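# Carry the tube to the rack near the door

## Task

Pick up the tube lying on the shelved bench by the window and set it into one of the holes in the tube rack on the shelved bench by the door, pushed fully down. The task fails if the tube ever touches the floor, or if the robot tips over or is left leaning.

## Robot and tools

Robot: TidyBot++, a wheeled base 0.54 m long, 0.50 m wide and 0.38 m tall, carrying one seven-joint arm with a two-finger gripper. The shoulder sits 0.12 m ahead of the base centre, 0.68 m up. The arm begins folded, hand pointing down, reaching at most 0.08 m past the base front. Segments: upper arm 0.42 m, forearm 0.31 m, hand 0.31 m. A downward-pointing hand can rise to about 0.94 m only near the base; lower when reaching farther. Cameras: base_camera (fixed on the base) and wrist_camera (looks along the hand).

Frames (metres): the base frame has its origin on the floor below the base centre, x ahead, y to the left, z up. The odometry frame is the base frame as it was when the scene began; base_odometry reports position there plus heading in rad (left positive, -3.142 to 3.142), counted from wheel turns only, so slipping shows as travel and drift builds up. hand_pose is the midpoint between the finger pads, in the base frame; its z axis runs out along the fingers and the fingers close along its y axis.

Tool move: one action plus optional cameras and blocking. Parts of an action:
- base: an object with any of translate_m (forward +, -2 to 2 m), strafe_m (left +, -2 to 2 m), rotate_rad (counter-clockwise seen from above +, -6.3 to 6.3). These are offsets measured from where the base last reported itself, along its axes at the start of the command. Base moves end after 14 s at most (time_out).
- joints: absolute targets by name. joint_1_rad (any angle; positive is clockwise from above, the reverse of heading), joint_2_rad (-2.249 to 2.249, 0 = upper arm vertical, + leans forward), joint_3_rad (any angle), joint_4_rad (-2.579 to 2.579, elbow, 0 straight), joint_5_rad (any angle), joint_6_rad (-2.099 to 2.099, wrist), joint_7_rad (any angle; with hand down, + is counter-clockwise from above, at 1.57 fingers open left/right), gripper_pos (0 open to 1 closed; gap roughly 85 x (1 - gripper_pos) mm). Unbounded joints go the short way, so send turns under half a revolution.
- target: a single list of seven numbers [x, y, z, qw, qx, qy, qz], an absolute hand pose in the base frame, metres then a unit quaternion, same layout as hand_pose. With target, joints may contain only gripper_pos. To fix the position after it ends, add (desired - read hand_pose) to the last target's x, y, z. To keep a loaded hand still, resend hand_target, not hand_pose.
- speeds: top-speed caps for this action only: translate_m/strafe_m 0.05 to 0.5 m/s (give only one when combining both), rotate_rad 0.1 to 1.57 rad/s, gripper_pos 0.234 to 0.993 per s. Slower gripper closing squeezes less (about 100 N vs 140 N).
- cameras: list from base_camera, wrist_camera, all; [] for none. blocking: true (default) waits until everything rests; false returns in about half a second while motion continues.
Unknown keys make a call invalid; out-of-range values get it refused, and a refusal or an uncommanded stop cancels the rest of that reply's move, wait and finished_scene calls.

wait(seconds 0 to 10, cameras) returns state and images without commanding anything; it ends early once moves settle. stop(cameras) brakes all running motions. zoom_image(camera, region [x0, y0, x1, y1] in pixels, at most 504 x 504) enlarges part of the last image. finished_scene(scene) ends the scene irreversibly; the goal must hold without the robot.

Result lines: move gives done or the worst status. base_status, joint_status, hand_status: done, moving, off_target (rested away from target, may still push), stopped, not_followed (self-collision check withheld; cause given, or pose unreachable), contact_stop, time_out, torque_fault, limit_stop_at_motor_heat. hand_target is where the hand would be with joints at target. joint_positions, motor_effort in percent of max (peak in brackets), motor temperatures, base_tilt in degrees (forward/right positive), on_its_own for unasked actions, ARM HIT for hard hits on base or self, MOTOR HOT above 60 C, OVER-TEMPERATURE FAULT at 75 C. The pictures line names the images in order. Base done only means the wheels turned enough.

Behaviour: target-driven arms may swing the elbow, curve and overshoot; far or awkward poses can run into the base or wander 10 s then time out. Low, close, forward-pointing poses often miss. The arm neither slows nor avoids furniture and keeps pushing when blocked. Loads make the arm sag; correct using readings, never by commanding a joint to its current reading while holding. When a held object lands, hand_pose stops descending while effort shifts slightly. Friction can leave joints a bit short; correct with last command + (wanted - read).

Avoid: tube drops or contact with the floor; driving or turning while the raised arm is caught on furniture (tip risk); reaching far from folded over nearby furniture or swinging a stretched arm sideways; hard pushes or slams; squeezing hard on the tube while it still rests on something; fast swinging with a load; long stretched holds that overheat motors; torque faults (limits 104.5 N m joints 1-4, 51.3 N m joints 5-7) which freeze the arm 10 s. Back away to right a leaning robot. Occasionally a loose object gets nudged by something else.

Each tool is called after "Emit:" as a command line: name --argument value for each argument, lists and objects as JSON in quotes; but a table of rows of numbers goes row by row, as --pt "numbers of a row", without its own name.

## Session

Emit:
move

Scene clock: 0.00 s.
Motor temperatures (°C): [30 28 29 29 32 38 37]
base_odometry: x=+0.000 y=+0.000 heading=+0.000
base_tilt: forward=+0.3 right=-0.4
base_status: not commanded
joint_positions: joint_1_rad=+0.049 joint_2_rad=-0.385 joint_3_rad=+3.165 joint_4_rad=-2.540 joint_5_rad=-0.026 joint_6_rad=-0.869 joint_7_rad=+1.608 gripper_pos=+0.000
joint_status: not commanded
motor_effort: joint_1_rad=+0 joint_2_rad=+0 joint_3_rad=+0 joint_4_rad=+15 joint_5_rad=+0 joint_6_rad=+1 joint_7_rad=+1
hand_pose: x=+0.2603 y=-0.0018 z=+0.5894 quat_wxyz=(-0.012, +0.998, -0.025, +0.059) (m; base frame)
hand_target: x=+0.2595 y=-0.0017 z=+0.5889 quat_wxyz=(-0.012, +0.998, -0.025, +0.059) (m; base frame)
hand_status: not commanded
pictures: base_camera, wrist_camera

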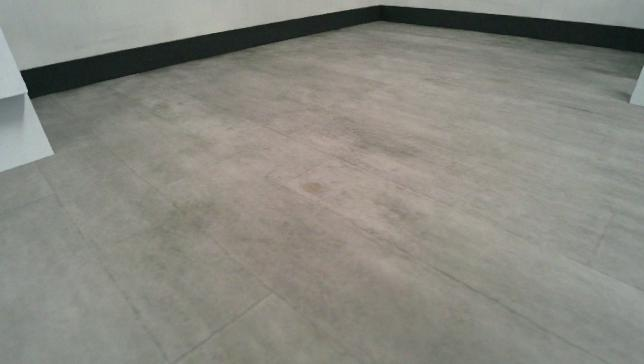

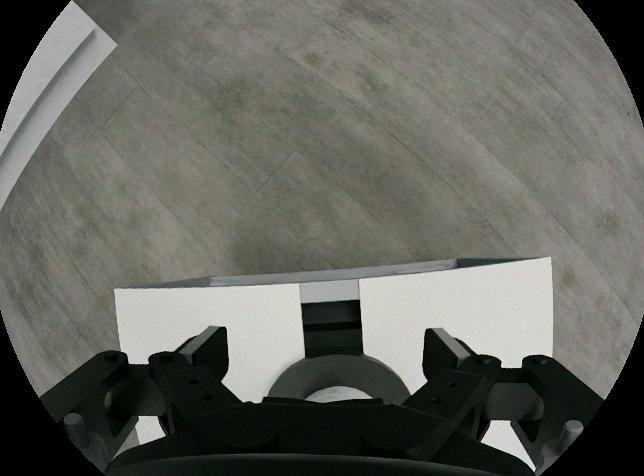

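Emit:
move --joints '{"joint_6_rad": 0.45}'

Emit:
move --base '{"rotate_rad": 1.57}'

Emit:
move --base '{"rotate_rad": 1.57}'

Emit:
move --base '{"rotate_rad": 1.57}'

Scene clock: 6.57 s.
Motor temperatures (°C): [30 28 29 29 32 38 37]
move: done
base_odometry: x=+0.000 y=+0.000 heading=+0.000
base_tilt: forward=+0.3 right=-0.4
base_status: not commanded
joint_positions: joint_1_rad=+0.049 joint_2_rad=-0.385 joint_3_rad=+3.165 joint_4_rad=-2.536 joint_5_rad=-0.026 joint_6_rad=+0.379 joint_7_rad=+1.608 gripper_pos=+0.000
joint_status: all done
motor_effort: joint_1_rad=+0(0) joint_2_rad=-4(5) joint_3_rad=+0(1) joint_4_rad=+20(20) joint_5_rad=+1(1) joint_6_rad=+8(9) joint_7_rad=+1(2)
hand_pose: x=+0.5278 y=-0.0322 z=+0.8370 quat_wxyz=(+0.027, +0.774, -0.028, +0.632) (m; base frame)
hand_target: x=+0.5302 y=-0.0331 z=+0.8556 quat_wxyz=(+0.029, +0.753, -0.028, +0.657) (m; base frame)
hand_status: not commanded
pictures: base_camera, wrist_camera
camera_calibration:
wrist_camera: T_world_to_cam=[[-0.0468134, -0.998866, 0.00864841, -0.0134055], [-0.209151, 0.00133545, -0.977882, 0.987251], [0.976762, -0.0475868, -0.208976, -0.204218], [0, 0, 0, 1]] pos_world=[0.405329, -0.0244268, 0.922855]

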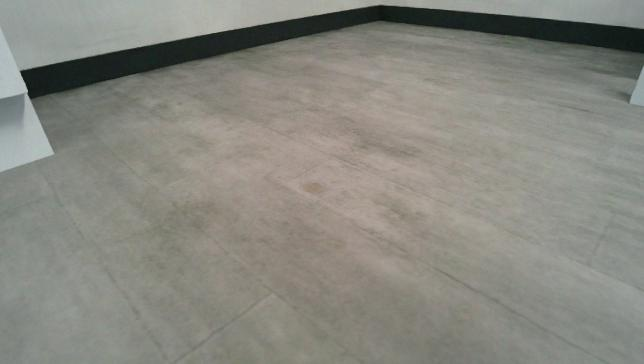

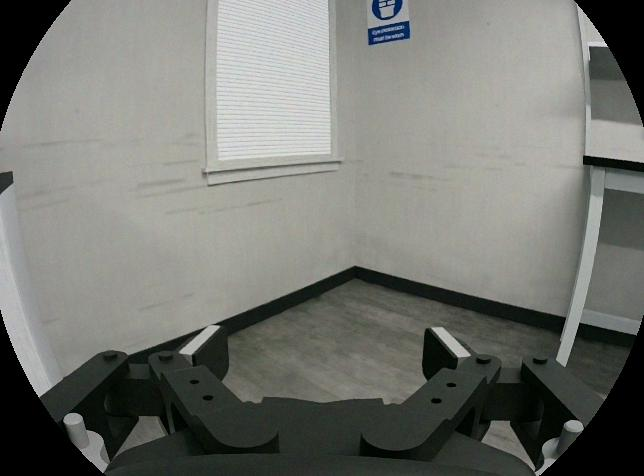

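Scene clock: 8.87 s.
Motor temperatures (°C): [30 28 29 29 32 38 37]
move: done
base_odometry: x=+0.000 y=+0.000 heading=+1.570
base_tilt: forward=+0.3 right=-0.4
base_status: done
joint_positions: joint_1_rad=+0.049 joint_2_rad=-0.385 joint_3_rad=+3.165 joint_4_rad=-2.536 joint_5_rad=-0.026 joint_6_rad=+0.380 joint_7_rad=+1.608 gripper_pos=+0.000
joint_status: not commanded
motor_effort: joint_1_rad=+0(1) joint_2_rad=-4(6) joint_3_rad=+0(1) joint_4_rad=+20(21) joint_5_rad=+0(1) joint_6_rad=+8(9) joint_7_rad=+1(1)
hand_pose: x=+0.5279 y=-0.0321 z=+0.8374 quat_wxyz=(+0.027, +0.774, -0.028, +0.632) (m; base frame)
hand_target: x=+0.5302 y=-0.0331 z=+0.8556 quat_wxyz=(+0.029, +0.753, -0.028, +0.657) (m; base frame)
hand_status: not commanded
pictures: base_camera, wrist_camera
camera_calibration:
wrist_camera: T_world_to_cam=[[-0.0465886, -0.998876, 0.00874997, -0.0134971], [-0.208067, 0.00113638, -0.978114, 0.987193], [0.977004, -0.0473895, -0.207886, -0.20517], [0, 0, 0, 1]] pos_world=[0.405226, -0.0243267, 0.923053]

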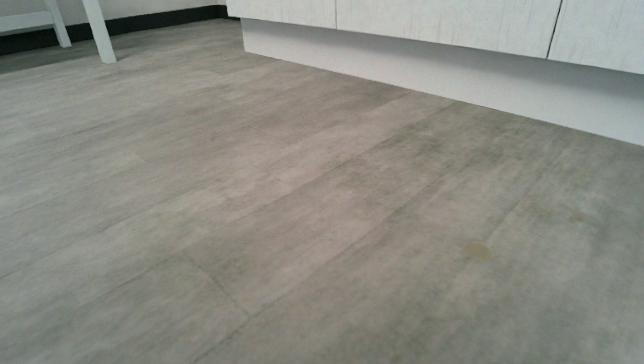

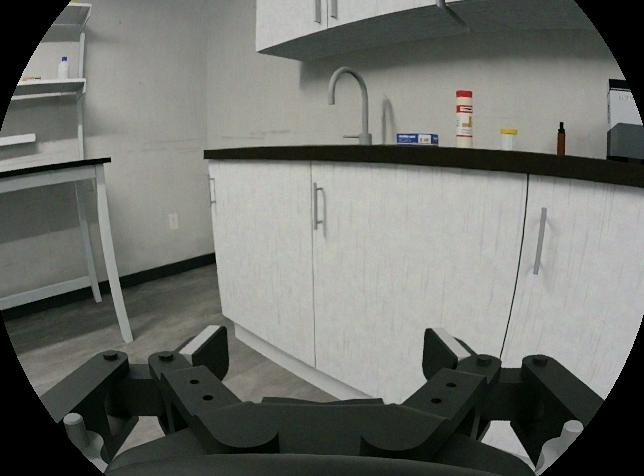

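Scene clock: 11.17 s.
Motor temperatures (°C): [30 28 29 29 32 38 37]
move: done
base_odometry: x=+0.000 y=+0.000 heading=+3.139
base_tilt: forward=+0.3 right=-0.4
base_status: done
joint_positions: joint_1_rad=+0.049 joint_2_rad=-0.385 joint_3_rad=+3.165 joint_4_rad=-2.536 joint_5_rad=-0.026 joint_6_rad=+0.380 joint_7_rad=+1.608 gripper_pos=+0.000
joint_status: not commanded
motor_effort: joint_1_rad=+0(1) joint_2_rad=-4(5) joint_3_rad=+0(1) joint_4_rad=+19(21) joint_5_rad=+0(1) joint_6_rad=+8(9) joint_7_rad=+1(1)
hand_pose: x=+0.5279 y=-0.0320 z=+0.8374 quat_wxyz=(+0.027, +0.774, -0.028, +0.632) (m; base frame)
hand_target: x=+0.5302 y=-0.0331 z=+0.8556 quat_wxyz=(+0.029, +0.753, -0.028, +0.657) (m; base frame)
hand_status: not commanded
pictures: base_camera, wrist_camera
camera_calibration:
wrist_camera: T_world_to_cam=[[-0.0463509, -0.998886, 0.00889447, -0.0136279], [-0.207867, 0.000935668, -0.978157, 0.987243], [0.977058, -0.0471873, -0.207679, -0.205353], [0, 0, 0, 1]] pos_world=[0.405225, -0.0242265, 0.923153]

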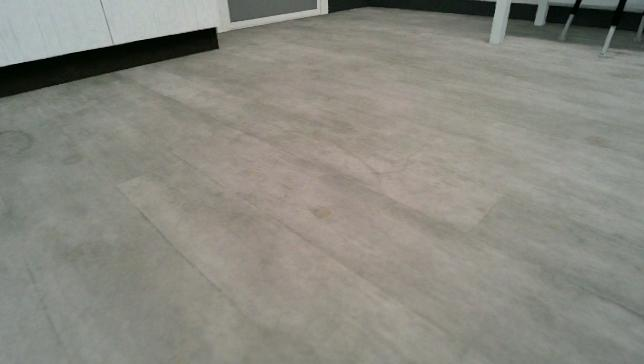

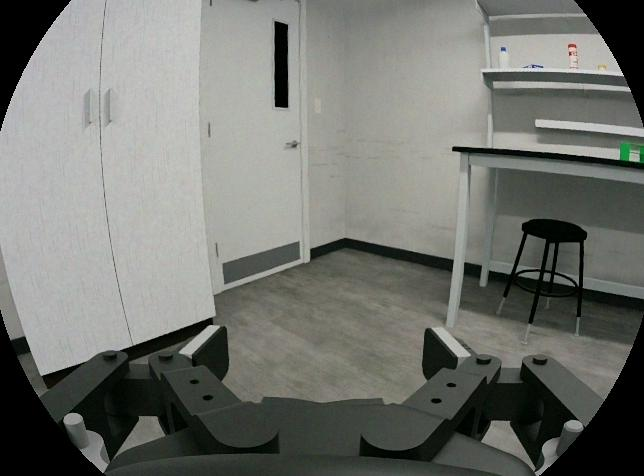

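Scene clock: 13.47 s.
Motor temperatures (°C): [30 28 29 29 32 38 37]
move: done
base_odometry: x=+0.000 y=+0.000 heading=-1.574
base_tilt: forward=+0.3 right=-0.4
base_status: done
joint_positions: joint_1_rad=+0.049 joint_2_rad=-0.385 joint_3_rad=+3.165 joint_4_rad=-2.536 joint_5_rad=-0.026 joint_6_rad=+0.380 joint_7_rad=+1.608 gripper_pos=+0.000
joint_status: not commanded
motor_effort: joint_1_rad=+0(1) joint_2_rad=-4(5) joint_3_rad=+0(1) joint_4_rad=+20(21) joint_5_rad=+1(1) joint_6_rad=+8(9) joint_7_rad=+1(1)
hand_pose: x=+0.5279 y=-0.0319 z=+0.8375 quat_wxyz=(+0.027, +0.774, -0.028, +0.632) (m; base frame)
hand_target: x=+0.5302 y=-0.0331 z=+0.8556 quat_wxyz=(+0.029, +0.753, -0.028, +0.657) (m; base frame)
hand_status: not commanded
pictures: base_camera, wrist_camera
camera_calibration:
wrist_camera: T_world_to_cam=[[-0.0461372, -0.998895, 0.00894671, -0.0136633], [-0.207777, 0.000835692, -0.978176, 0.987222], [0.977088, -0.0469892, -0.207586, -0.205441], [0, 0, 0, 1]] pos_world=[0.405225, -0.0241267, 0.923152]

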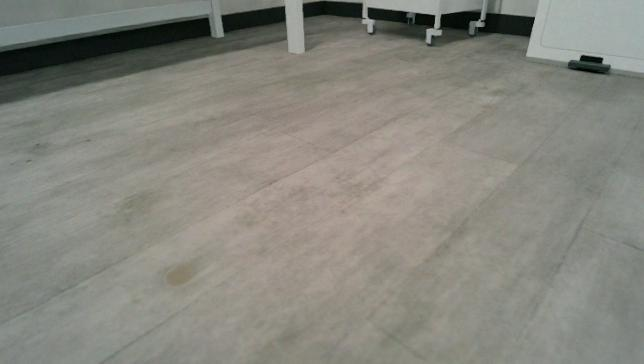

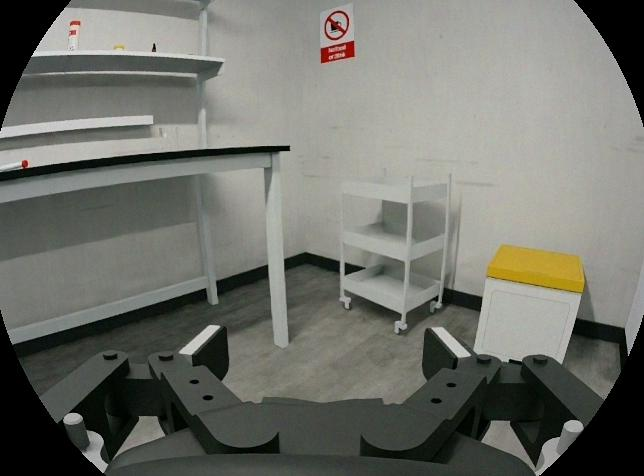

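Emit:
move --base '{"rotate_rad": 0.75}'

Emit:
move --base '{"rotate_rad": 3.2}'

Scene clock: 24.37 s.
Motor temperatures (°C): [30 28 29 30 32 38 37]
move: done
base_odometry: x=+0.000 y=+0.000 heading=-0.825
base_tilt: forward=+0.3 right=-0.4
base_status: done
joint_positions: joint_1_rad=+0.049 joint_2_rad=-0.385 joint_3_rad=+3.165 joint_4_rad=-2.536 joint_5_rad=-0.026 joint_6_rad=+0.380 joint_7_rad=+1.608 gripper_pos=+0.000
joint_status: not commanded
motor_effort: joint_1_rad=+0(1) joint_2_rad=-4(5) joint_3_rad=+0(1) joint_4_rad=+20(21) joint_5_rad=+1(1) joint_6_rad=+8(9) joint_7_rad=+1(2)
hand_pose: x=+0.5279 y=-0.0318 z=+0.8375 quat_wxyz=(+0.027, +0.774, -0.028, +0.632) (m; base frame)
hand_target: x=+0.5302 y=-0.0331 z=+0.8556 quat_wxyz=(+0.029, +0.753, -0.028, +0.657) (m; base frame)
hand_status: not commanded
pictures: base_camera, wrist_camera
camera_calibration:
wrist_camera: T_world_to_cam=[[-0.0460341, -0.9989, 0.00892523, -0.0136856], [-0.207757, 0.000834326, -0.97818, 0.987218], [0.977097, -0.046884, -0.207566, -0.20546], [0, 0, 0, 1]] pos_world=[0.405225, -0.024127, 0.923152]

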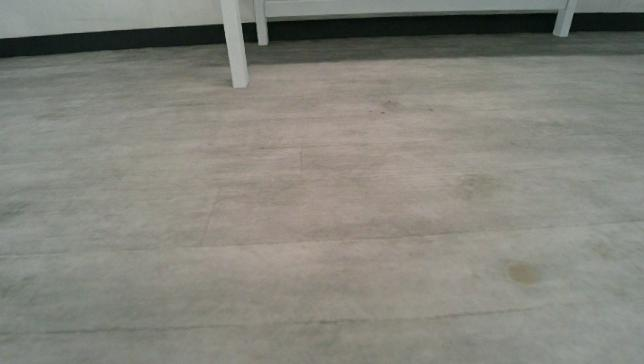

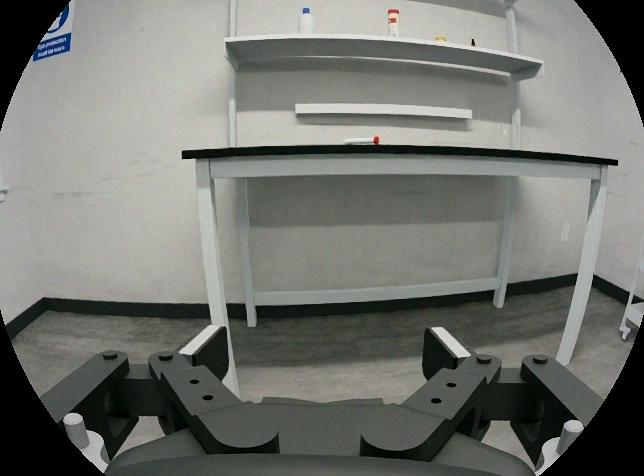

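Scene clock: 27.70 s.
Motor temperatures (°C): [30 28 29 30 32 38 37]
move: done
base_odometry: x=+0.000 y=+0.000 heading=+2.375
base_tilt: forward=+0.3 right=-0.4
base_status: done
joint_positions: joint_1_rad=+0.049 joint_2_rad=-0.385 joint_3_rad=+3.165 joint_4_rad=-2.536 joint_5_rad=-0.026 joint_6_rad=+0.381 joint_7_rad=+1.608 gripper_pos=+0.000
joint_status: not commanded
motor_effort: joint_1_rad=+0(1) joint_2_rad=-4(6) joint_3_rad=+0(2) joint_4_rad=+20(21) joint_5_rad=+1(1) joint_6_rad=+9(9) joint_7_rad=+1(1)
hand_pose: x=+0.5279 y=-0.0319 z=+0.8375 quat_wxyz=(+0.027, +0.774, -0.028, +0.632) (m; base frame)
hand_target: x=+0.5302 y=-0.0331 z=+0.8556 quat_wxyz=(+0.029, +0.753, -0.028, +0.657) (m; base frame)
hand_status: not commanded
pictures: base_camera, wrist_camera
camera_calibration:
wrist_camera: T_world_to_cam=[[-0.0461359, -0.998895, 0.00893638, -0.0136543], [-0.207565, 0.000835354, -0.978221, 0.987177], [0.977133, -0.046986, -0.207374, -0.205654], [0, 0, 0, 1]] pos_world=[0.405224, -0.0241267, 0.923152]

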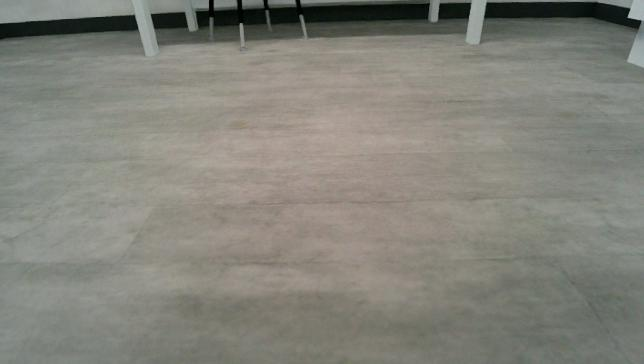

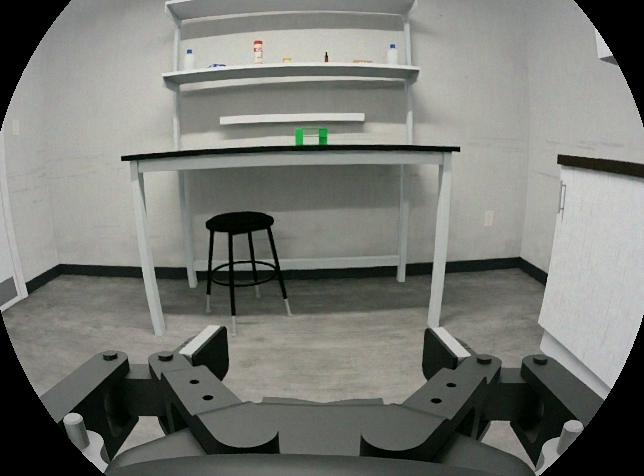

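Emit:
zoom_image --camera "wrist_camera" --region '[230, 100, 390, 200]'

Emit:
move --base '{"rotate_rad": -3.25}'

Emit:
zoom_image --camera "wrist_camera" --region '[280, 100, 440, 200]'

Scaled by 3.150.

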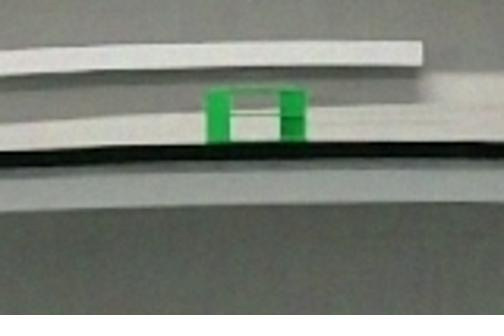

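Scene clock: 71.27 s.
Motor temperatures (°C): [30 28 29 30 32 39 37]
move: done
base_odometry: x=+0.000 y=+0.000 heading=-0.875
base_tilt: forward=+0.3 right=-0.4
base_status: done
joint_positions: joint_1_rad=+0.049 joint_2_rad=-0.385 joint_3_rad=+3.165 joint_4_rad=-2.536 joint_5_rad=-0.026 joint_6_rad=+0.381 joint_7_rad=+1.608 gripper_pos=+0.000
joint_status: not commanded
motor_effort: joint_1_rad=+0(1) joint_2_rad=-4(6) joint_3_rad=+0(1) joint_4_rad=+20(20) joint_5_rad=+1(1) joint_6_rad=+8(10) joint_7_rad=+1(1)
hand_pose: x=+0.5279 y=-0.0318 z=+0.8376 quat_wxyz=(+0.027, +0.774, -0.028, +0.632) (m; base frame)
hand_target: x=+0.5302 y=-0.0331 z=+0.8556 quat_wxyz=(+0.029, +0.753, -0.028, +0.657) (m; base frame)
hand_status: not commanded
pictures: base_camera, wrist_camera
camera_calibration:
wrist_camera: T_world_to_cam=[[-0.0458061, -0.998909, 0.00906157, -0.0138041], [-0.207384, 0.00063559, -0.978259, 0.987134], [0.977187, -0.0466895, -0.207187, -0.205836], [0, 0, 0, 1]] pos_world=[0.405224, -0.0240268, 0.923152]

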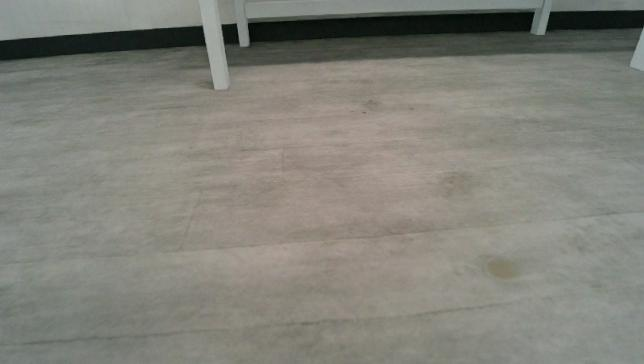

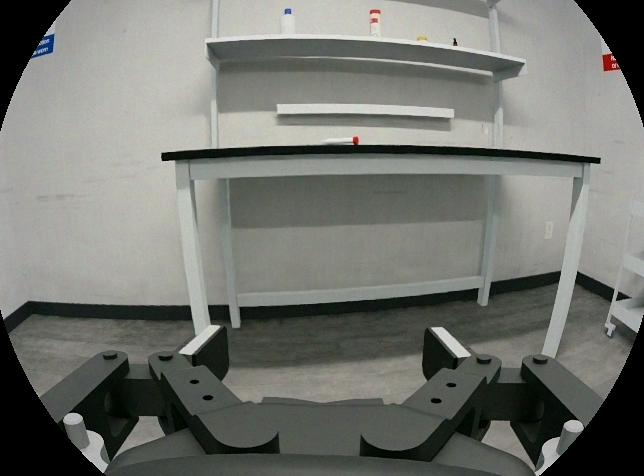

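Scaled by 3.150.

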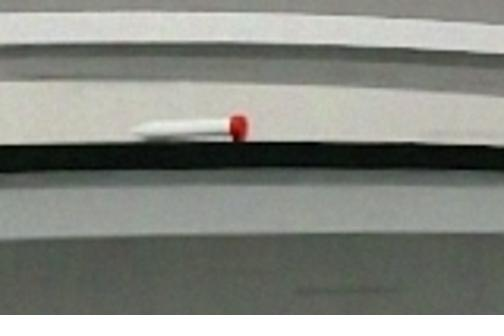

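Emit:
move --base '{"rotate_rad": -0.068}' --joints '{"joint_1_rad": 0, "joint_2_rad": 0, "joint_3_rad": 3.14, "joint_4_rad": -1.5, "joint_5_rad": 0, "joint_6_rad": -0.7, "joint_7_rad": 1.57}'

Emit:
move --base '{"translate_m": 0.45}'

Scene clock: 88.33 s.
Motor temperatures (°C): [30 28 29 30 31 39 37]
move: done
base_odometry: x=+0.000 y=+0.000 heading=-0.942
base_tilt: forward=+0.3 right=-0.4
base_status: done
joint_positions: joint_1_rad=+0.014 joint_2_rad=-0.017 joint_3_rad=+3.155 joint_4_rad=-1.505 joint_5_rad=-0.026 joint_6_rad=-0.619 joint_7_rad=+1.604 gripper_pos=+0.000
joint_status: all done
motor_effort: joint_1_rad=+0(2) joint_2_rad=-19(21) joint_3_rad=+0(1) joint_4_rad=+23(23) joint_5_rad=+0(2) joint_6_rad=+7(10) joint_7_rad=+1(2)
hand_pose: x=+0.6929 y=-0.0099 z=+0.9692 quat_wxyz=(+0.003, +0.869, -0.003, +0.494) (m; base frame)
hand_target: x=+0.6842 y=+0.0023 z=+0.9416 quat_wxyz=(-0.001, +0.891, +0.000, +0.454) (m; base frame)
hand_status: not commanded
pictures: base_camera, wrist_camera
camera_calibration:
wrist_camera: T_world_to_cam=[[0.0215129, -0.999754, -0.00542632, -0.0182611], [-0.518315, -0.00651167, -0.855165, 1.24623], [0.854919, 0.0212096, -0.518328, 0.0481549], [0, 0, 0, 1]] pos_world=[0.605167, -0.0111629, 1.0906]

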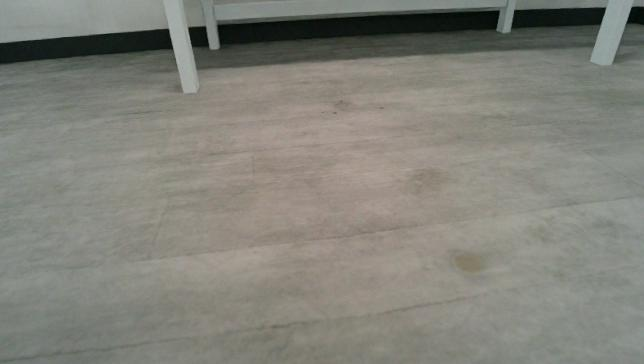

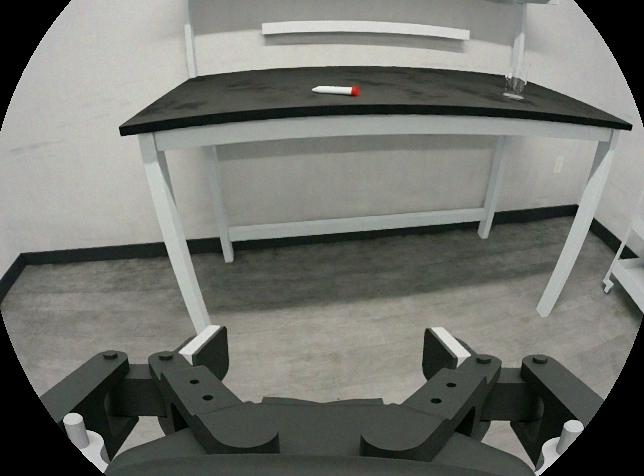

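Scene clock: 90.43 s.
Motor temperatures (°C): [30 28 29 30 31 39 37]
move: done
base_odometry: x=+0.265 y=-0.364 heading=-0.943
base_tilt: forward=+0.3 right=-0.4
base_status: done
joint_positions: joint_1_rad=+0.013 joint_2_rad=+0.002 joint_3_rad=+3.153 joint_4_rad=-1.502 joint_5_rad=-0.026 joint_6_rad=-0.624 joint_7_rad=+1.604 gripper_pos=+0.000
joint_status: not commanded
motor_effort: joint_1_rad=+0(1) joint_2_rad=-20(24) joint_3_rad=+0(1) joint_4_rad=+22(23) joint_5_rad=+0(1) joint_6_rad=+7(8) joint_7_rad=+1(1)
hand_pose: x=+0.6980 y=-0.0084 z=+0.9590 quat_wxyz=(+0.002, +0.874, -0.002, +0.485) (m; base frame)
hand_target: x=+0.6842 y=+0.0023 z=+0.9416 quat_wxyz=(-0.001, +0.891, +0.000, +0.454) (m; base frame)
hand_status: not commanded
pictures: base_camera, wrist_camera
camera_calibration:
wrist_camera: T_world_to_cam=[[0.0242897, -0.999686, -0.00615468, -0.0180846], [-0.535686, -0.0078172, -0.844381, 1.24195], [0.844068, 0.0238067, -0.535707, 0.0627817], [0, 0, 0, 1]] pos_world=[0.612744, -0.00986497, 1.0822]

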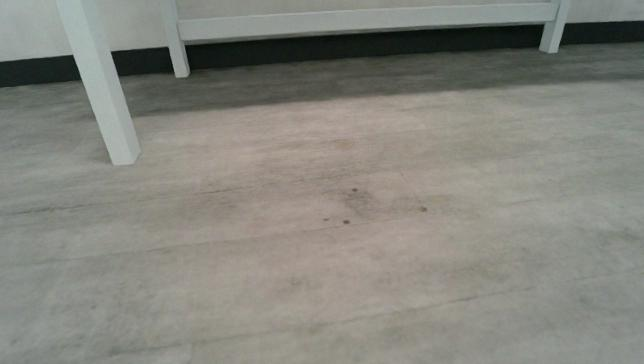

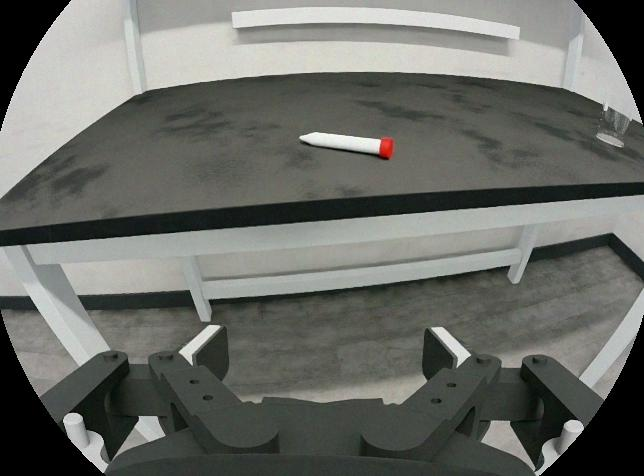

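Emit:
move --joints '{"joint_1_rad": 0, "joint_2_rad": -0.1, "joint_3_rad": 3.14, "joint_4_rad": -1.2, "joint_5_rad": 0, "joint_6_rad": -1.25, "joint_7_rad": 1.57}'

Emit:
move --base '{"translate_m": 0.3}' --speeds '{"translate_m": 0.2}'

Scene clock: 123.97 s.
Motor temperatures (°C): [30 28 29 30 31 38 37]
move: done
base_odometry: x=+0.265 y=-0.364 heading=-0.943
base_tilt: forward=+0.4 right=-0.4
base_status: not commanded
joint_positions: joint_1_rad=+0.013 joint_2_rad=-0.103 joint_3_rad=+3.153 joint_4_rad=-1.200 joint_5_rad=-0.026 joint_6_rad=-1.169 joint_7_rad=+1.604 gripper_pos=+0.000
joint_status: all done
motor_effort: joint_1_rad=+0(2) joint_2_rad=-14(22) joint_3_rad=+0(1) joint_4_rad=+20(24) joint_5_rad=+0(1) joint_6_rad=+7(8) joint_7_rad=+1(2)
hand_pose: x=+0.5947 y=-0.0035 z=+1.0443 quat_wxyz=(-0.001, +0.906, +0.004, +0.424) (m; base frame)
hand_target: x=+0.5786 y=+0.0022 z=+1.0243 quat_wxyz=(+0.000, +0.923, +0.000, +0.386) (m; base frame)
hand_status: not commanded
pictures: base_camera, wrist_camera
camera_calibration:
wrist_camera: T_world_to_cam=[[0.0364944, -0.999269, -0.0113804, -0.0120015], [-0.6468, -0.0149378, -0.762513, 1.2392], [0.761786, 0.0351883, -0.646873, 0.360578], [0, 0, 0, 1]] pos_world=[0.527269, -0.00617, 1.17802]

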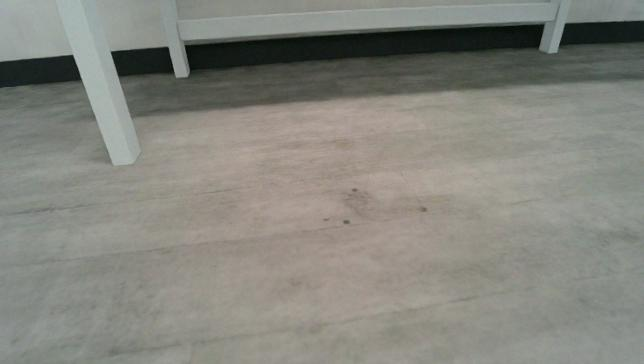

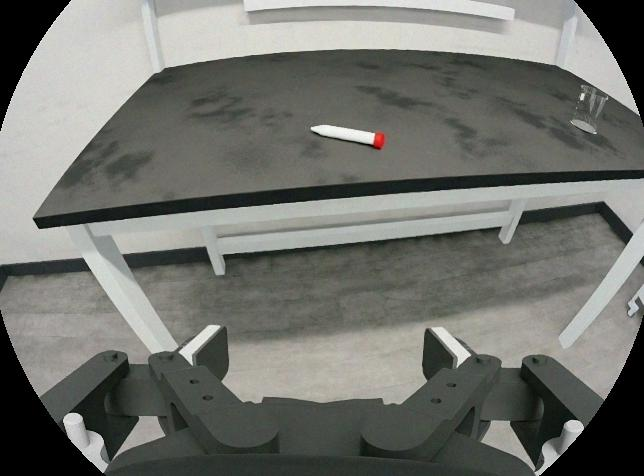

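Scene clock: 126.30 s.
Motor temperatures (°C): [30 28 29 30 31 38 37]
move: done
base_odometry: x=+0.441 y=-0.607 heading=-0.943
base_tilt: forward=+0.3 right=-0.4
base_status: done
joint_positions: joint_1_rad=+0.013 joint_2_rad=-0.099 joint_3_rad=+3.153 joint_4_rad=-1.200 joint_5_rad=-0.026 joint_6_rad=-1.174 joint_7_rad=+1.604 gripper_pos=+0.000
joint_status: not commanded
motor_effort: joint_1_rad=+0(1) joint_2_rad=-14(18) joint_3_rad=+0(1) joint_4_rad=+19(21) joint_5_rad=+0(1) joint_6_rad=+7(8) joint_7_rad=+1(1)
hand_pose: x=+0.5952 y=-0.0034 z=+1.0413 quat_wxyz=(-0.001, +0.908, +0.004, +0.420) (m; base frame)
hand_target: x=+0.5786 y=+0.0022 z=+1.0243 quat_wxyz=(+0.000, +0.923, +0.000, +0.386) (m; base frame)
hand_status: not commanded
pictures: base_camera, wrist_camera
camera_calibration:
wrist_camera: T_world_to_cam=[[0.0366866, -0.999257, -0.0118186, -0.0116789], [-0.653478, -0.0150408, -0.756796, 1.2353], [0.756056, 0.0354875, -0.653545, 0.368581], [0, 0, 0, 1]] pos_world=[0.529002, -0.00617037, 1.17562]

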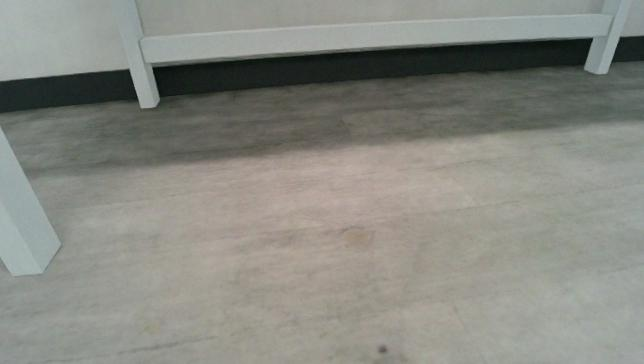

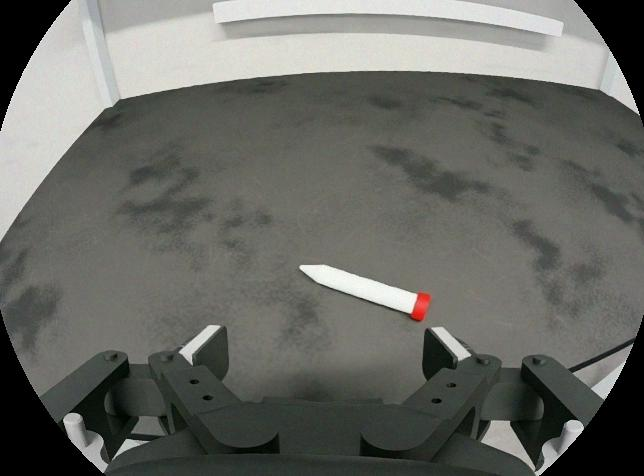

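Emit:
move --base '{"translate_m": 0.17}' --speeds '{"translate_m": 0.2}' --cameras '["wrist_camera"]'

Emit:
move --target '[0.48, -0.058, 1.02, 0.0, 0.9336, 0.0, 0.3584]' --joints '{"gripper_pos": 0.0}' --cameras '["wrist_camera"]'

Scene clock: 158.37 s.
Motor temperatures (°C): [29 28 29 30 31 38 37]
move: done
base_odometry: x=+0.541 y=-0.745 heading=-0.944
base_tilt: forward=+0.3 right=-0.5
base_status: done
joint_positions: joint_1_rad=+0.013 joint_2_rad=-0.099 joint_3_rad=+3.153 joint_4_rad=-1.200 joint_5_rad=-0.026 joint_6_rad=-1.176 joint_7_rad=+1.604 gripper_pos=+0.000
joint_status: not commanded
motor_effort: joint_1_rad=+0(0) joint_2_rad=-14(18) joint_3_rad=+0(1) joint_4_rad=+20(21) joint_5_rad=+0(1) joint_6_rad=+7(8) joint_7_rad=+1(1)
hand_pose: x=+0.5950 y=-0.0034 z=+1.0409 quat_wxyz=(-0.001, +0.908, +0.004, +0.419) (m; base frame)
hand_target: x=+0.5786 y=+0.0022 z=+1.0243 quat_wxyz=(+0.000, +0.923, +0.000, +0.386) (m; base frame)
hand_status: not commanded
pictures: wrist_camera
camera_calibration:
wrist_camera: T_world_to_cam=[[0.0368092, -0.999252, -0.0118651, -0.0115892], [-0.654599, -0.0151386, -0.755825, 1.23446], [0.75508, 0.0355882, -0.654666, 0.370288], [0, 0, 0, 1]] pos_world=[0.528907, -0.00607031, 1.17531]

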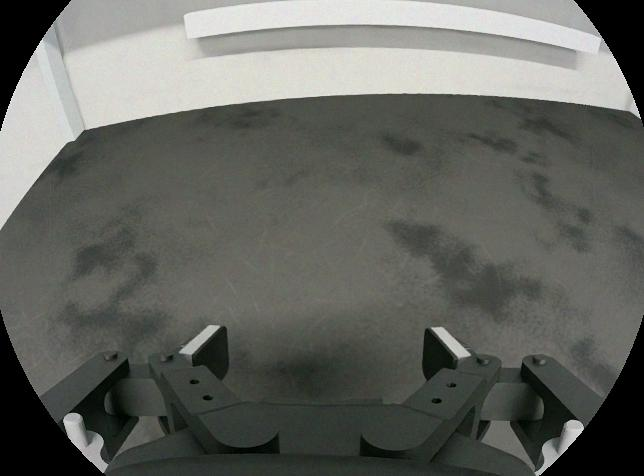

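Scene clock: 159.83 s.
Motor temperatures (°C): [29 28 29 30 31 38 37]
move: done
base_odometry: x=+0.541 y=-0.745 heading=-0.944
base_tilt: forward=+0.3 right=-0.4
base_status: not commanded
joint_positions: joint_1_rad=-0.016 joint_2_rad=-0.274 joint_3_rad=+3.345 joint_4_rad=-1.272 joint_5_rad=-0.028 joint_6_rad=-1.317 joint_7_rad=+1.710 gripper_pos=+0.000
joint_status: all done
motor_effort: joint_1_rad=+0(1) joint_2_rad=-7(16) joint_3_rad=-1(2) joint_4_rad=+19(21) joint_5_rad=+0(1) joint_6_rad=+6(7) joint_7_rad=+1(2)
hand_pose: x=+0.4946 y=-0.0783 z=+1.0447 quat_wxyz=(+0.025, +0.916, -0.028, +0.400) (m; base frame)
hand_target: x=+0.4800 y=-0.0580 z=+1.0200 quat_wxyz=(+0.000, +0.934, +0.000, +0.358) (m; base frame)
hand_status: done (0.035 m and 6.7 deg from the pose sent, 0.129 m and 7.6 deg at the start)
pictures: wrist_camera
camera_calibration:
wrist_camera: T_world_to_cam=[[-0.0426222, -0.999046, 0.00951645, -0.0657766], [-0.685494, 0.0223131, -0.727736, 1.15932], [0.72683, -0.0375412, -0.685791, 0.492003], [0, 0, 0, 1]] pos_world=[0.434305, -0.0731116, 1.18172]

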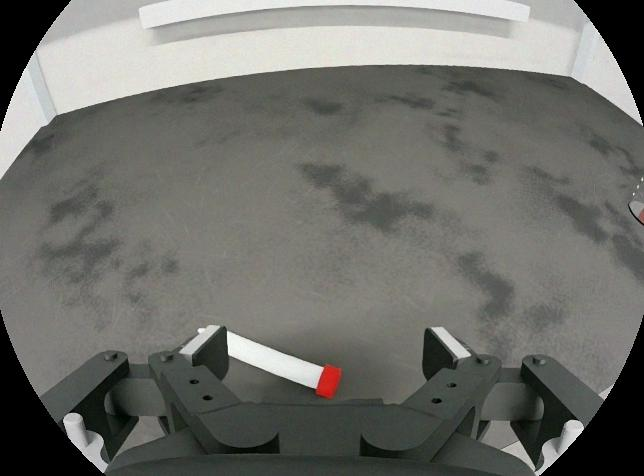

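Emit:
move --joints '{"joint_1_rad": 0.13, "joint_2_rad": 0.163, "joint_3_rad": 3.13, "joint_4_rad": -0.721, "joint_5_rad": 0.02, "joint_6_rad": -1.98, "joint_7_rad": -0.25, "gripper_pos": 0.4}'

Scene clock: 172.27 s.
Motor temperatures (°C): [29 28 29 30 31 38 37]
move: done
base_odometry: x=+0.541 y=-0.745 heading=-0.944
base_tilt: forward=+0.3 right=-0.4
base_status: not commanded
joint_positions: joint_1_rad=+0.115 joint_2_rad=+0.153 joint_3_rad=+3.145 joint_4_rad=-0.728 joint_5_rad=-0.006 joint_6_rad=-1.901 joint_7_rad=-0.205 gripper_pos=+0.399
joint_status: all done
motor_effort: joint_1_rad=+0(1) joint_2_rad=-19(21) joint_3_rad=+0(2) joint_4_rad=+16(19) joint_5_rad=+0(1) joint_6_rad=+3(7) joint_7_rad=+1(2)
hand_pose: x=+0.5324 y=-0.0459 z=+1.0063 quat_wxyz=(-0.133, +0.576, -0.798, +0.119) (m; base frame)
hand_target: x=+0.5122 y=-0.0518 z=+0.9970 quat_wxyz=(-0.099, +0.556, -0.820, +0.097) (m; base frame)
hand_status: not commanded
pictures: base_camera, wrist_camera
camera_calibration:
wrist_camera: T_world_to_cam=[[-0.878786, 0.299282, -0.371707, 0.857029], [0.290627, 0.953438, 0.0805671, -0.133712], [0.378512, -0.037227, -0.924848, 0.865424], [0, 0, 0, 1]] pos_world=[0.464432, -0.0967901, 1.12972]

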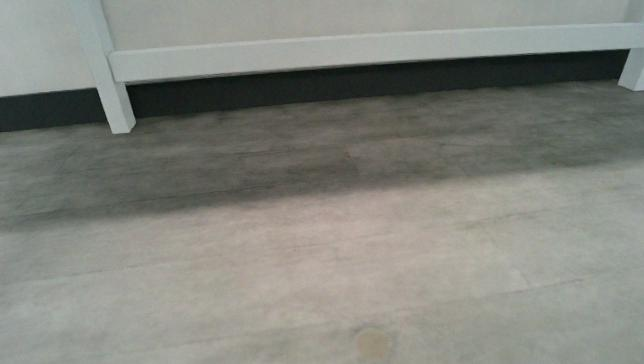

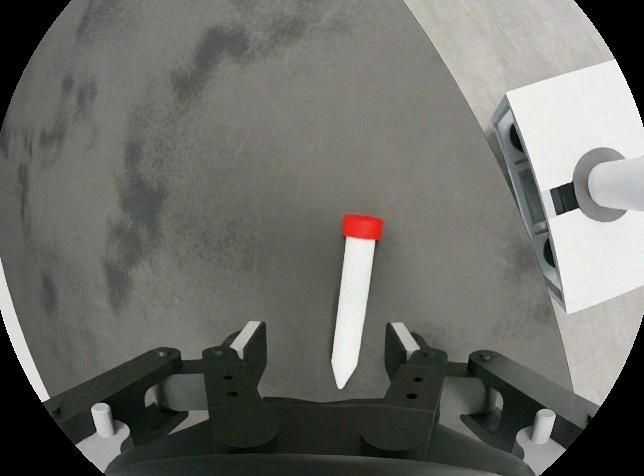

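Emit:
move --joints '{"joint_1_rad": 0.193, "joint_2_rad": 0.113, "joint_3_rad": 3.13, "joint_4_rad": -0.886, "joint_5_rad": 0.02, "joint_6_rad": -1.871, "joint_7_rad": -0.3, "gripper_pos": 0.4}'

Scene clock: 192.30 s.
Motor temperatures (°C): [29 28 29 30 31 38 37]
move: done
base_odometry: x=+0.541 y=-0.745 heading=-0.944
base_tilt: forward=+0.3 right=-0.4
base_status: not commanded
joint_positions: joint_1_rad=+0.180 joint_2_rad=+0.125 joint_3_rad=+3.144 joint_4_rad=-0.873 joint_5_rad=-0.005 joint_6_rad=-1.903 joint_7_rad=-0.257 gripper_pos=+0.399
joint_status: all done
motor_effort: joint_1_rad=+0(1) joint_2_rad=-18(20) joint_3_rad=+0(2) joint_4_rad=+16(17) joint_5_rad=+0(1) joint_6_rad=+1(3) joint_7_rad=+1(2)
hand_pose: x=+0.5040 y=-0.0679 z=+0.9672 quat_wxyz=(-0.089, +0.533, -0.837, +0.080) (m; base frame)
hand_target: x=+0.5068 y=-0.0762 z=+0.9702 quat_wxyz=(-0.096, +0.510, -0.850, +0.096) (m; base frame)
hand_status: not commanded
pictures: base_camera, wrist_camera
camera_calibration:
wrist_camera: T_world_to_cam=[[-0.874965, 0.409321, -0.258636, 0.720334], [0.405491, 0.911371, 0.0705717, -0.152424], [0.2646, -0.0431268, -0.963394, 0.933534], [0, 0, 0, 1]] pos_world=[0.44506, -0.115672, 1.09642]

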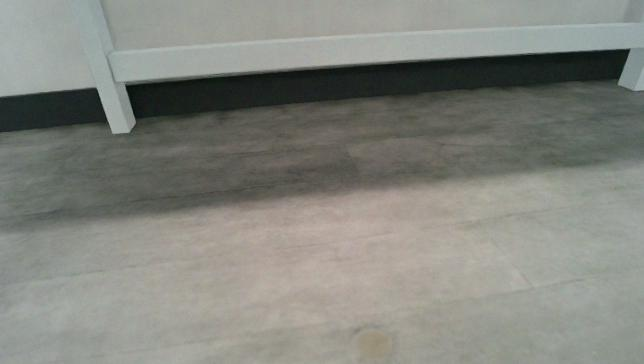

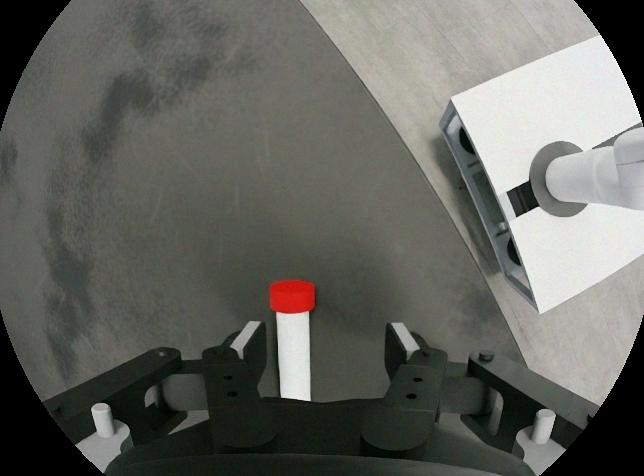

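Emit:
move --joints '{"joint_1_rad": 0.193, "joint_2_rad": 0.139, "joint_3_rad": 3.13, "joint_4_rad": -0.901, "joint_5_rad": 0.02, "joint_6_rad": -1.83, "joint_7_rad": -0.3}' --cameras '["wrist_camera"]'

Scene clock: 207.93 s.
Motor temperatures (°C): [29 29 29 30 31 38 37]
move: done
base_odometry: x=+0.541 y=-0.745 heading=-0.944
base_tilt: forward=+0.4 right=-0.4
base_status: not commanded
joint_positions: joint_1_rad=+0.180 joint_2_rad=+0.132 joint_3_rad=+3.144 joint_4_rad=-0.887 joint_5_rad=-0.005 joint_6_rad=-1.885 joint_7_rad=-0.258 gripper_pos=+0.399
joint_status: all done
motor_effort: joint_1_rad=+0(1) joint_2_rad=-19(20) joint_3_rad=+0(1) joint_4_rad=+16(17) joint_5_rad=+0(1) joint_6_rad=+1(3) joint_7_rad=+1(1)
hand_pose: x=+0.5095 y=-0.0689 z=+0.9611 quat_wxyz=(-0.089, +0.533, -0.838, +0.079) (m; base frame)
hand_target: x=+0.5241 y=-0.0795 z=+0.9578 quat_wxyz=(-0.096, +0.510, -0.849, +0.096) (m; base frame)
hand_status: not commanded
pictures: wrist_camera
camera_calibration:
wrist_camera: T_world_to_cam=[[-0.874988, 0.410801, -0.256201, 0.721682], [0.406989, 0.910722, 0.070318, -0.15387], [0.262215, -0.0427437, -0.964062, 0.927959], [0, 0, 0, 1]] pos_world=[0.450761, -0.11667, 1.09033]

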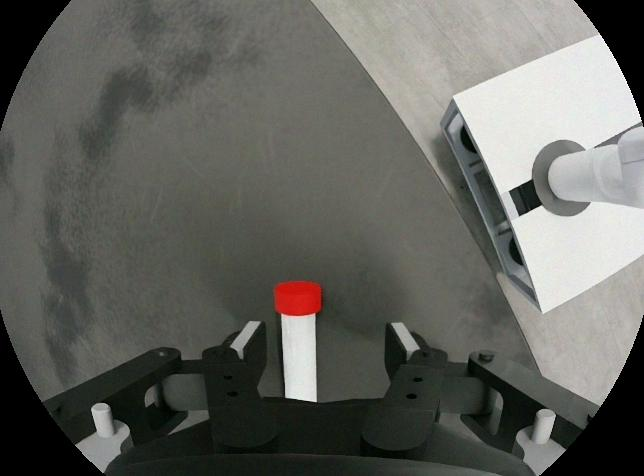

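Emit:
move --joints '{"joint_1_rad": 0.197, "joint_2_rad": 0.163, "joint_3_rad": 3.13, "joint_4_rad": -0.903, "joint_5_rad": 0.02, "joint_6_rad": -1.80, "joint_7_rad": -0.3}' --cameras '["wrist_camera"]'

Scene clock: 214.07 s.
Motor temperatures (°C): [29 29 29 30 31 38 37]
move: done
base_odometry: x=+0.541 y=-0.745 heading=-0.944
base_tilt: forward=+0.4 right=-0.4
base_status: not commanded
joint_positions: joint_1_rad=+0.183 joint_2_rad=+0.151 joint_3_rad=+3.144 joint_4_rad=-0.889 joint_5_rad=-0.005 joint_6_rad=-1.865 joint_7_rad=-0.258 gripper_pos=+0.399
joint_status: all done
motor_effort: joint_1_rad=+0(1) joint_2_rad=-20(21) joint_3_rad=-1(2) joint_4_rad=+16(17) joint_5_rad=+0(1) joint_6_rad=+2(3) joint_7_rad=+1(2)
hand_pose: x=+0.5200 y=-0.0722 z=+0.9541 quat_wxyz=(-0.088, +0.531, -0.839, +0.079) (m; base frame)
hand_target: x=+0.5387 y=-0.0841 z=+0.9495 quat_wxyz=(-0.097, +0.508, -0.850, +0.098) (m; base frame)
hand_status: not commanded
pictures: wrist_camera
camera_calibration:
wrist_camera: T_world_to_cam=[[-0.873968, 0.413877, -0.254726, 0.728668], [0.410196, 0.909304, 0.07004, -0.156188], [0.260611, -0.0432748, -0.964473, 0.919547], [0, 0, 0, 1]] pos_world=[0.461256, -0.119763, 1.08343]

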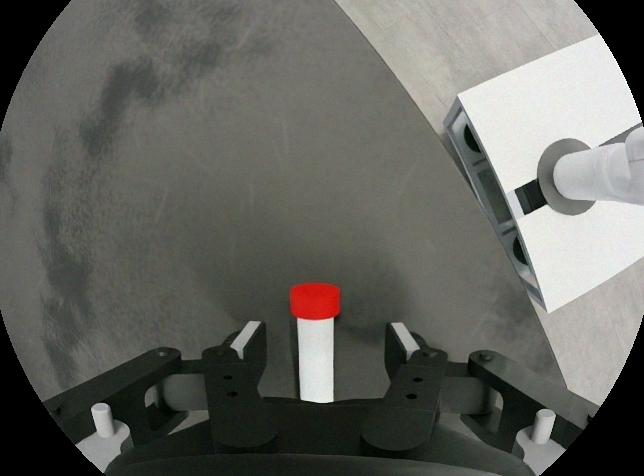

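Emit:
move --joints '{"joint_1_rad": 0.199, "joint_2_rad": 0.172, "joint_3_rad": 3.13, "joint_4_rad": -0.905, "joint_5_rad": 0.02, "joint_6_rad": -1.795, "joint_7_rad": -0.3, "gripper_pos": 0.68}' --cameras '["wrist_camera"]' --speeds '{"gripper_pos": 0.234}'

Emit:
move --joints '{"gripper_pos": 0.85}' --cameras '["wrist_camera"]' --speeds '{"gripper_pos": 0.234}'

Scene clock: 222.90 s.
Motor temperatures (°C): [29 29 29 30 31 38 37]
move: done
base_odometry: x=+0.541 y=-0.745 heading=-0.944
base_tilt: forward=+0.3 right=-0.4
base_status: not commanded
joint_positions: joint_1_rad=+0.185 joint_2_rad=+0.157 joint_3_rad=+3.144 joint_4_rad=-0.890 joint_5_rad=-0.005 joint_6_rad=-1.864 joint_7_rad=-0.258 gripper_pos=+0.679
joint_status: all done
motor_effort: joint_1_rad=+1(1) joint_2_rad=-20(22) joint_3_rad=+0(1) joint_4_rad=+17(17) joint_5_rad=+0(1) joint_6_rad=+2(3) joint_7_rad=+1(2)
hand_pose: x=+0.5216 y=-0.0732 z=+0.9516 quat_wxyz=(-0.086, +0.531, -0.840, +0.077) (m; base frame)
hand_target: x=+0.5420 y=-0.0856 z=+0.9454 quat_wxyz=(-0.095, +0.508, -0.851, +0.096) (m; base frame)
hand_status: not commanded
pictures: wrist_camera
camera_calibration:
wrist_camera: T_world_to_cam=[[-0.874605, 0.415706, -0.249509, 0.725301], [0.412222, 0.908492, 0.0686702, -0.155582], [0.255223, -0.0427937, -0.965935, 0.920857], [0, 0, 0, 1]] pos_world=[0.463462, -0.12076, 1.08114]

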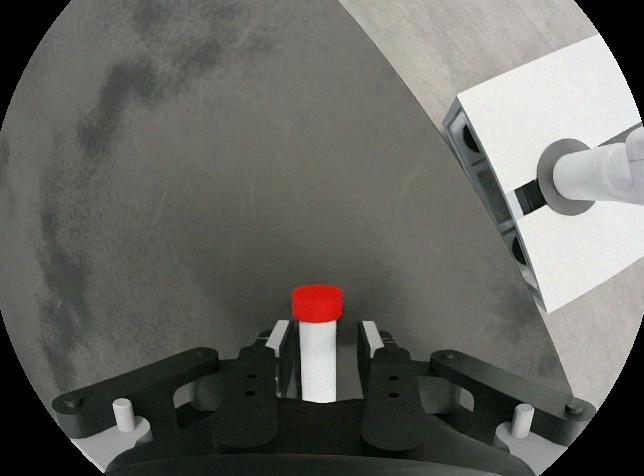

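Scene clock: 224.50 s.
Motor temperatures (°C): [29 29 29 30 31 38 37]
move: done
base_odometry: x=+0.541 y=-0.745 heading=-0.944
base_tilt: forward=+0.3 right=-0.4
base_status: not commanded
joint_positions: joint_1_rad=+0.185 joint_2_rad=+0.157 joint_3_rad=+3.144 joint_4_rad=-0.890 joint_5_rad=-0.005 joint_6_rad=-1.864 joint_7_rad=-0.258 gripper_pos=+0.848
joint_status: all done
motor_effort: joint_1_rad=+0(0) joint_2_rad=-21(21) joint_3_rad=+0(1) joint_4_rad=+17(17) joint_5_rad=+1(1) joint_6_rad=+1(3) joint_7_rad=+1(1)
hand_pose: x=+0.5216 y=-0.0732 z=+0.9516 quat_wxyz=(-0.086, +0.531, -0.840, +0.077) (m; base frame)
hand_target: x=+0.5420 y=-0.0856 z=+0.9454 quat_wxyz=(-0.095, +0.508, -0.851, +0.096) (m; base frame)
hand_status: not commanded
pictures: wrist_camera
camera_calibration:
wrist_camera: T_world_to_cam=[[-0.874569, 0.415785, -0.249503, 0.725288], [0.412299, 0.908455, 0.0686913, -0.155645], [0.255223, -0.0427945, -0.965935, 0.920857], [0, 0, 0, 1]] pos_world=[0.463462, -0.12076, 1.08114]

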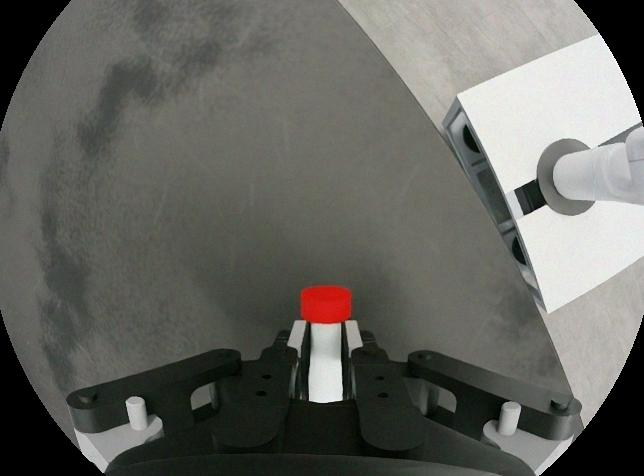

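Emit:
move --joints '{"gripper_pos": 0.90}' --cameras '["wrist_camera"]' --speeds '{"gripper_pos": 0.234}'

Scene clock: 227.97 s.
Motor temperatures (°C): [29 29 29 30 31 38 37]
move: done
base_odometry: x=+0.541 y=-0.745 heading=-0.944
base_tilt: forward=+0.3 right=-0.4
base_status: not commanded
joint_positions: joint_1_rad=+0.185 joint_2_rad=+0.153 joint_3_rad=+3.144 joint_4_rad=-0.886 joint_5_rad=-0.005 joint_6_rad=-1.860 joint_7_rad=-0.258 gripper_pos=+0.902
joint_status: all done
motor_effort: joint_1_rad=+0(0) joint_2_rad=-17(20) joint_3_rad=+0(1) joint_4_rad=+13(17) joint_5_rad=+0(1) joint_6_rad=+1(2) joint_7_rad=+1(2)
hand_pose: x=+0.5220 y=-0.0734 z=+0.9548 quat_wxyz=(-0.090, +0.530, -0.839, +0.081) (m; base frame)
hand_target: x=+0.5420 y=-0.0856 z=+0.9454 quat_wxyz=(-0.095, +0.508, -0.851, +0.096) (m; base frame)
hand_status: not commanded
pictures: wrist_camera
camera_calibration:
wrist_camera: T_world_to_cam=[[-0.871626, 0.415337, -0.260314, 0.735347], [0.411663, 0.908549, 0.0712149, -0.15794], [0.266086, -0.0450888, -0.962894, 0.915209], [0, 0, 0, 1]] pos_world=[0.462441, -0.120655, 1.08392]

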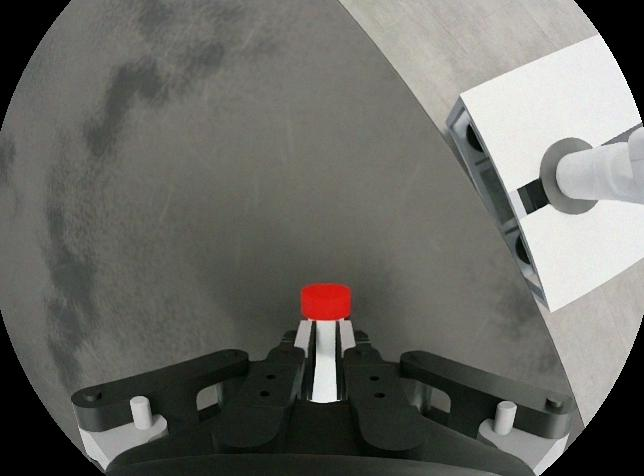

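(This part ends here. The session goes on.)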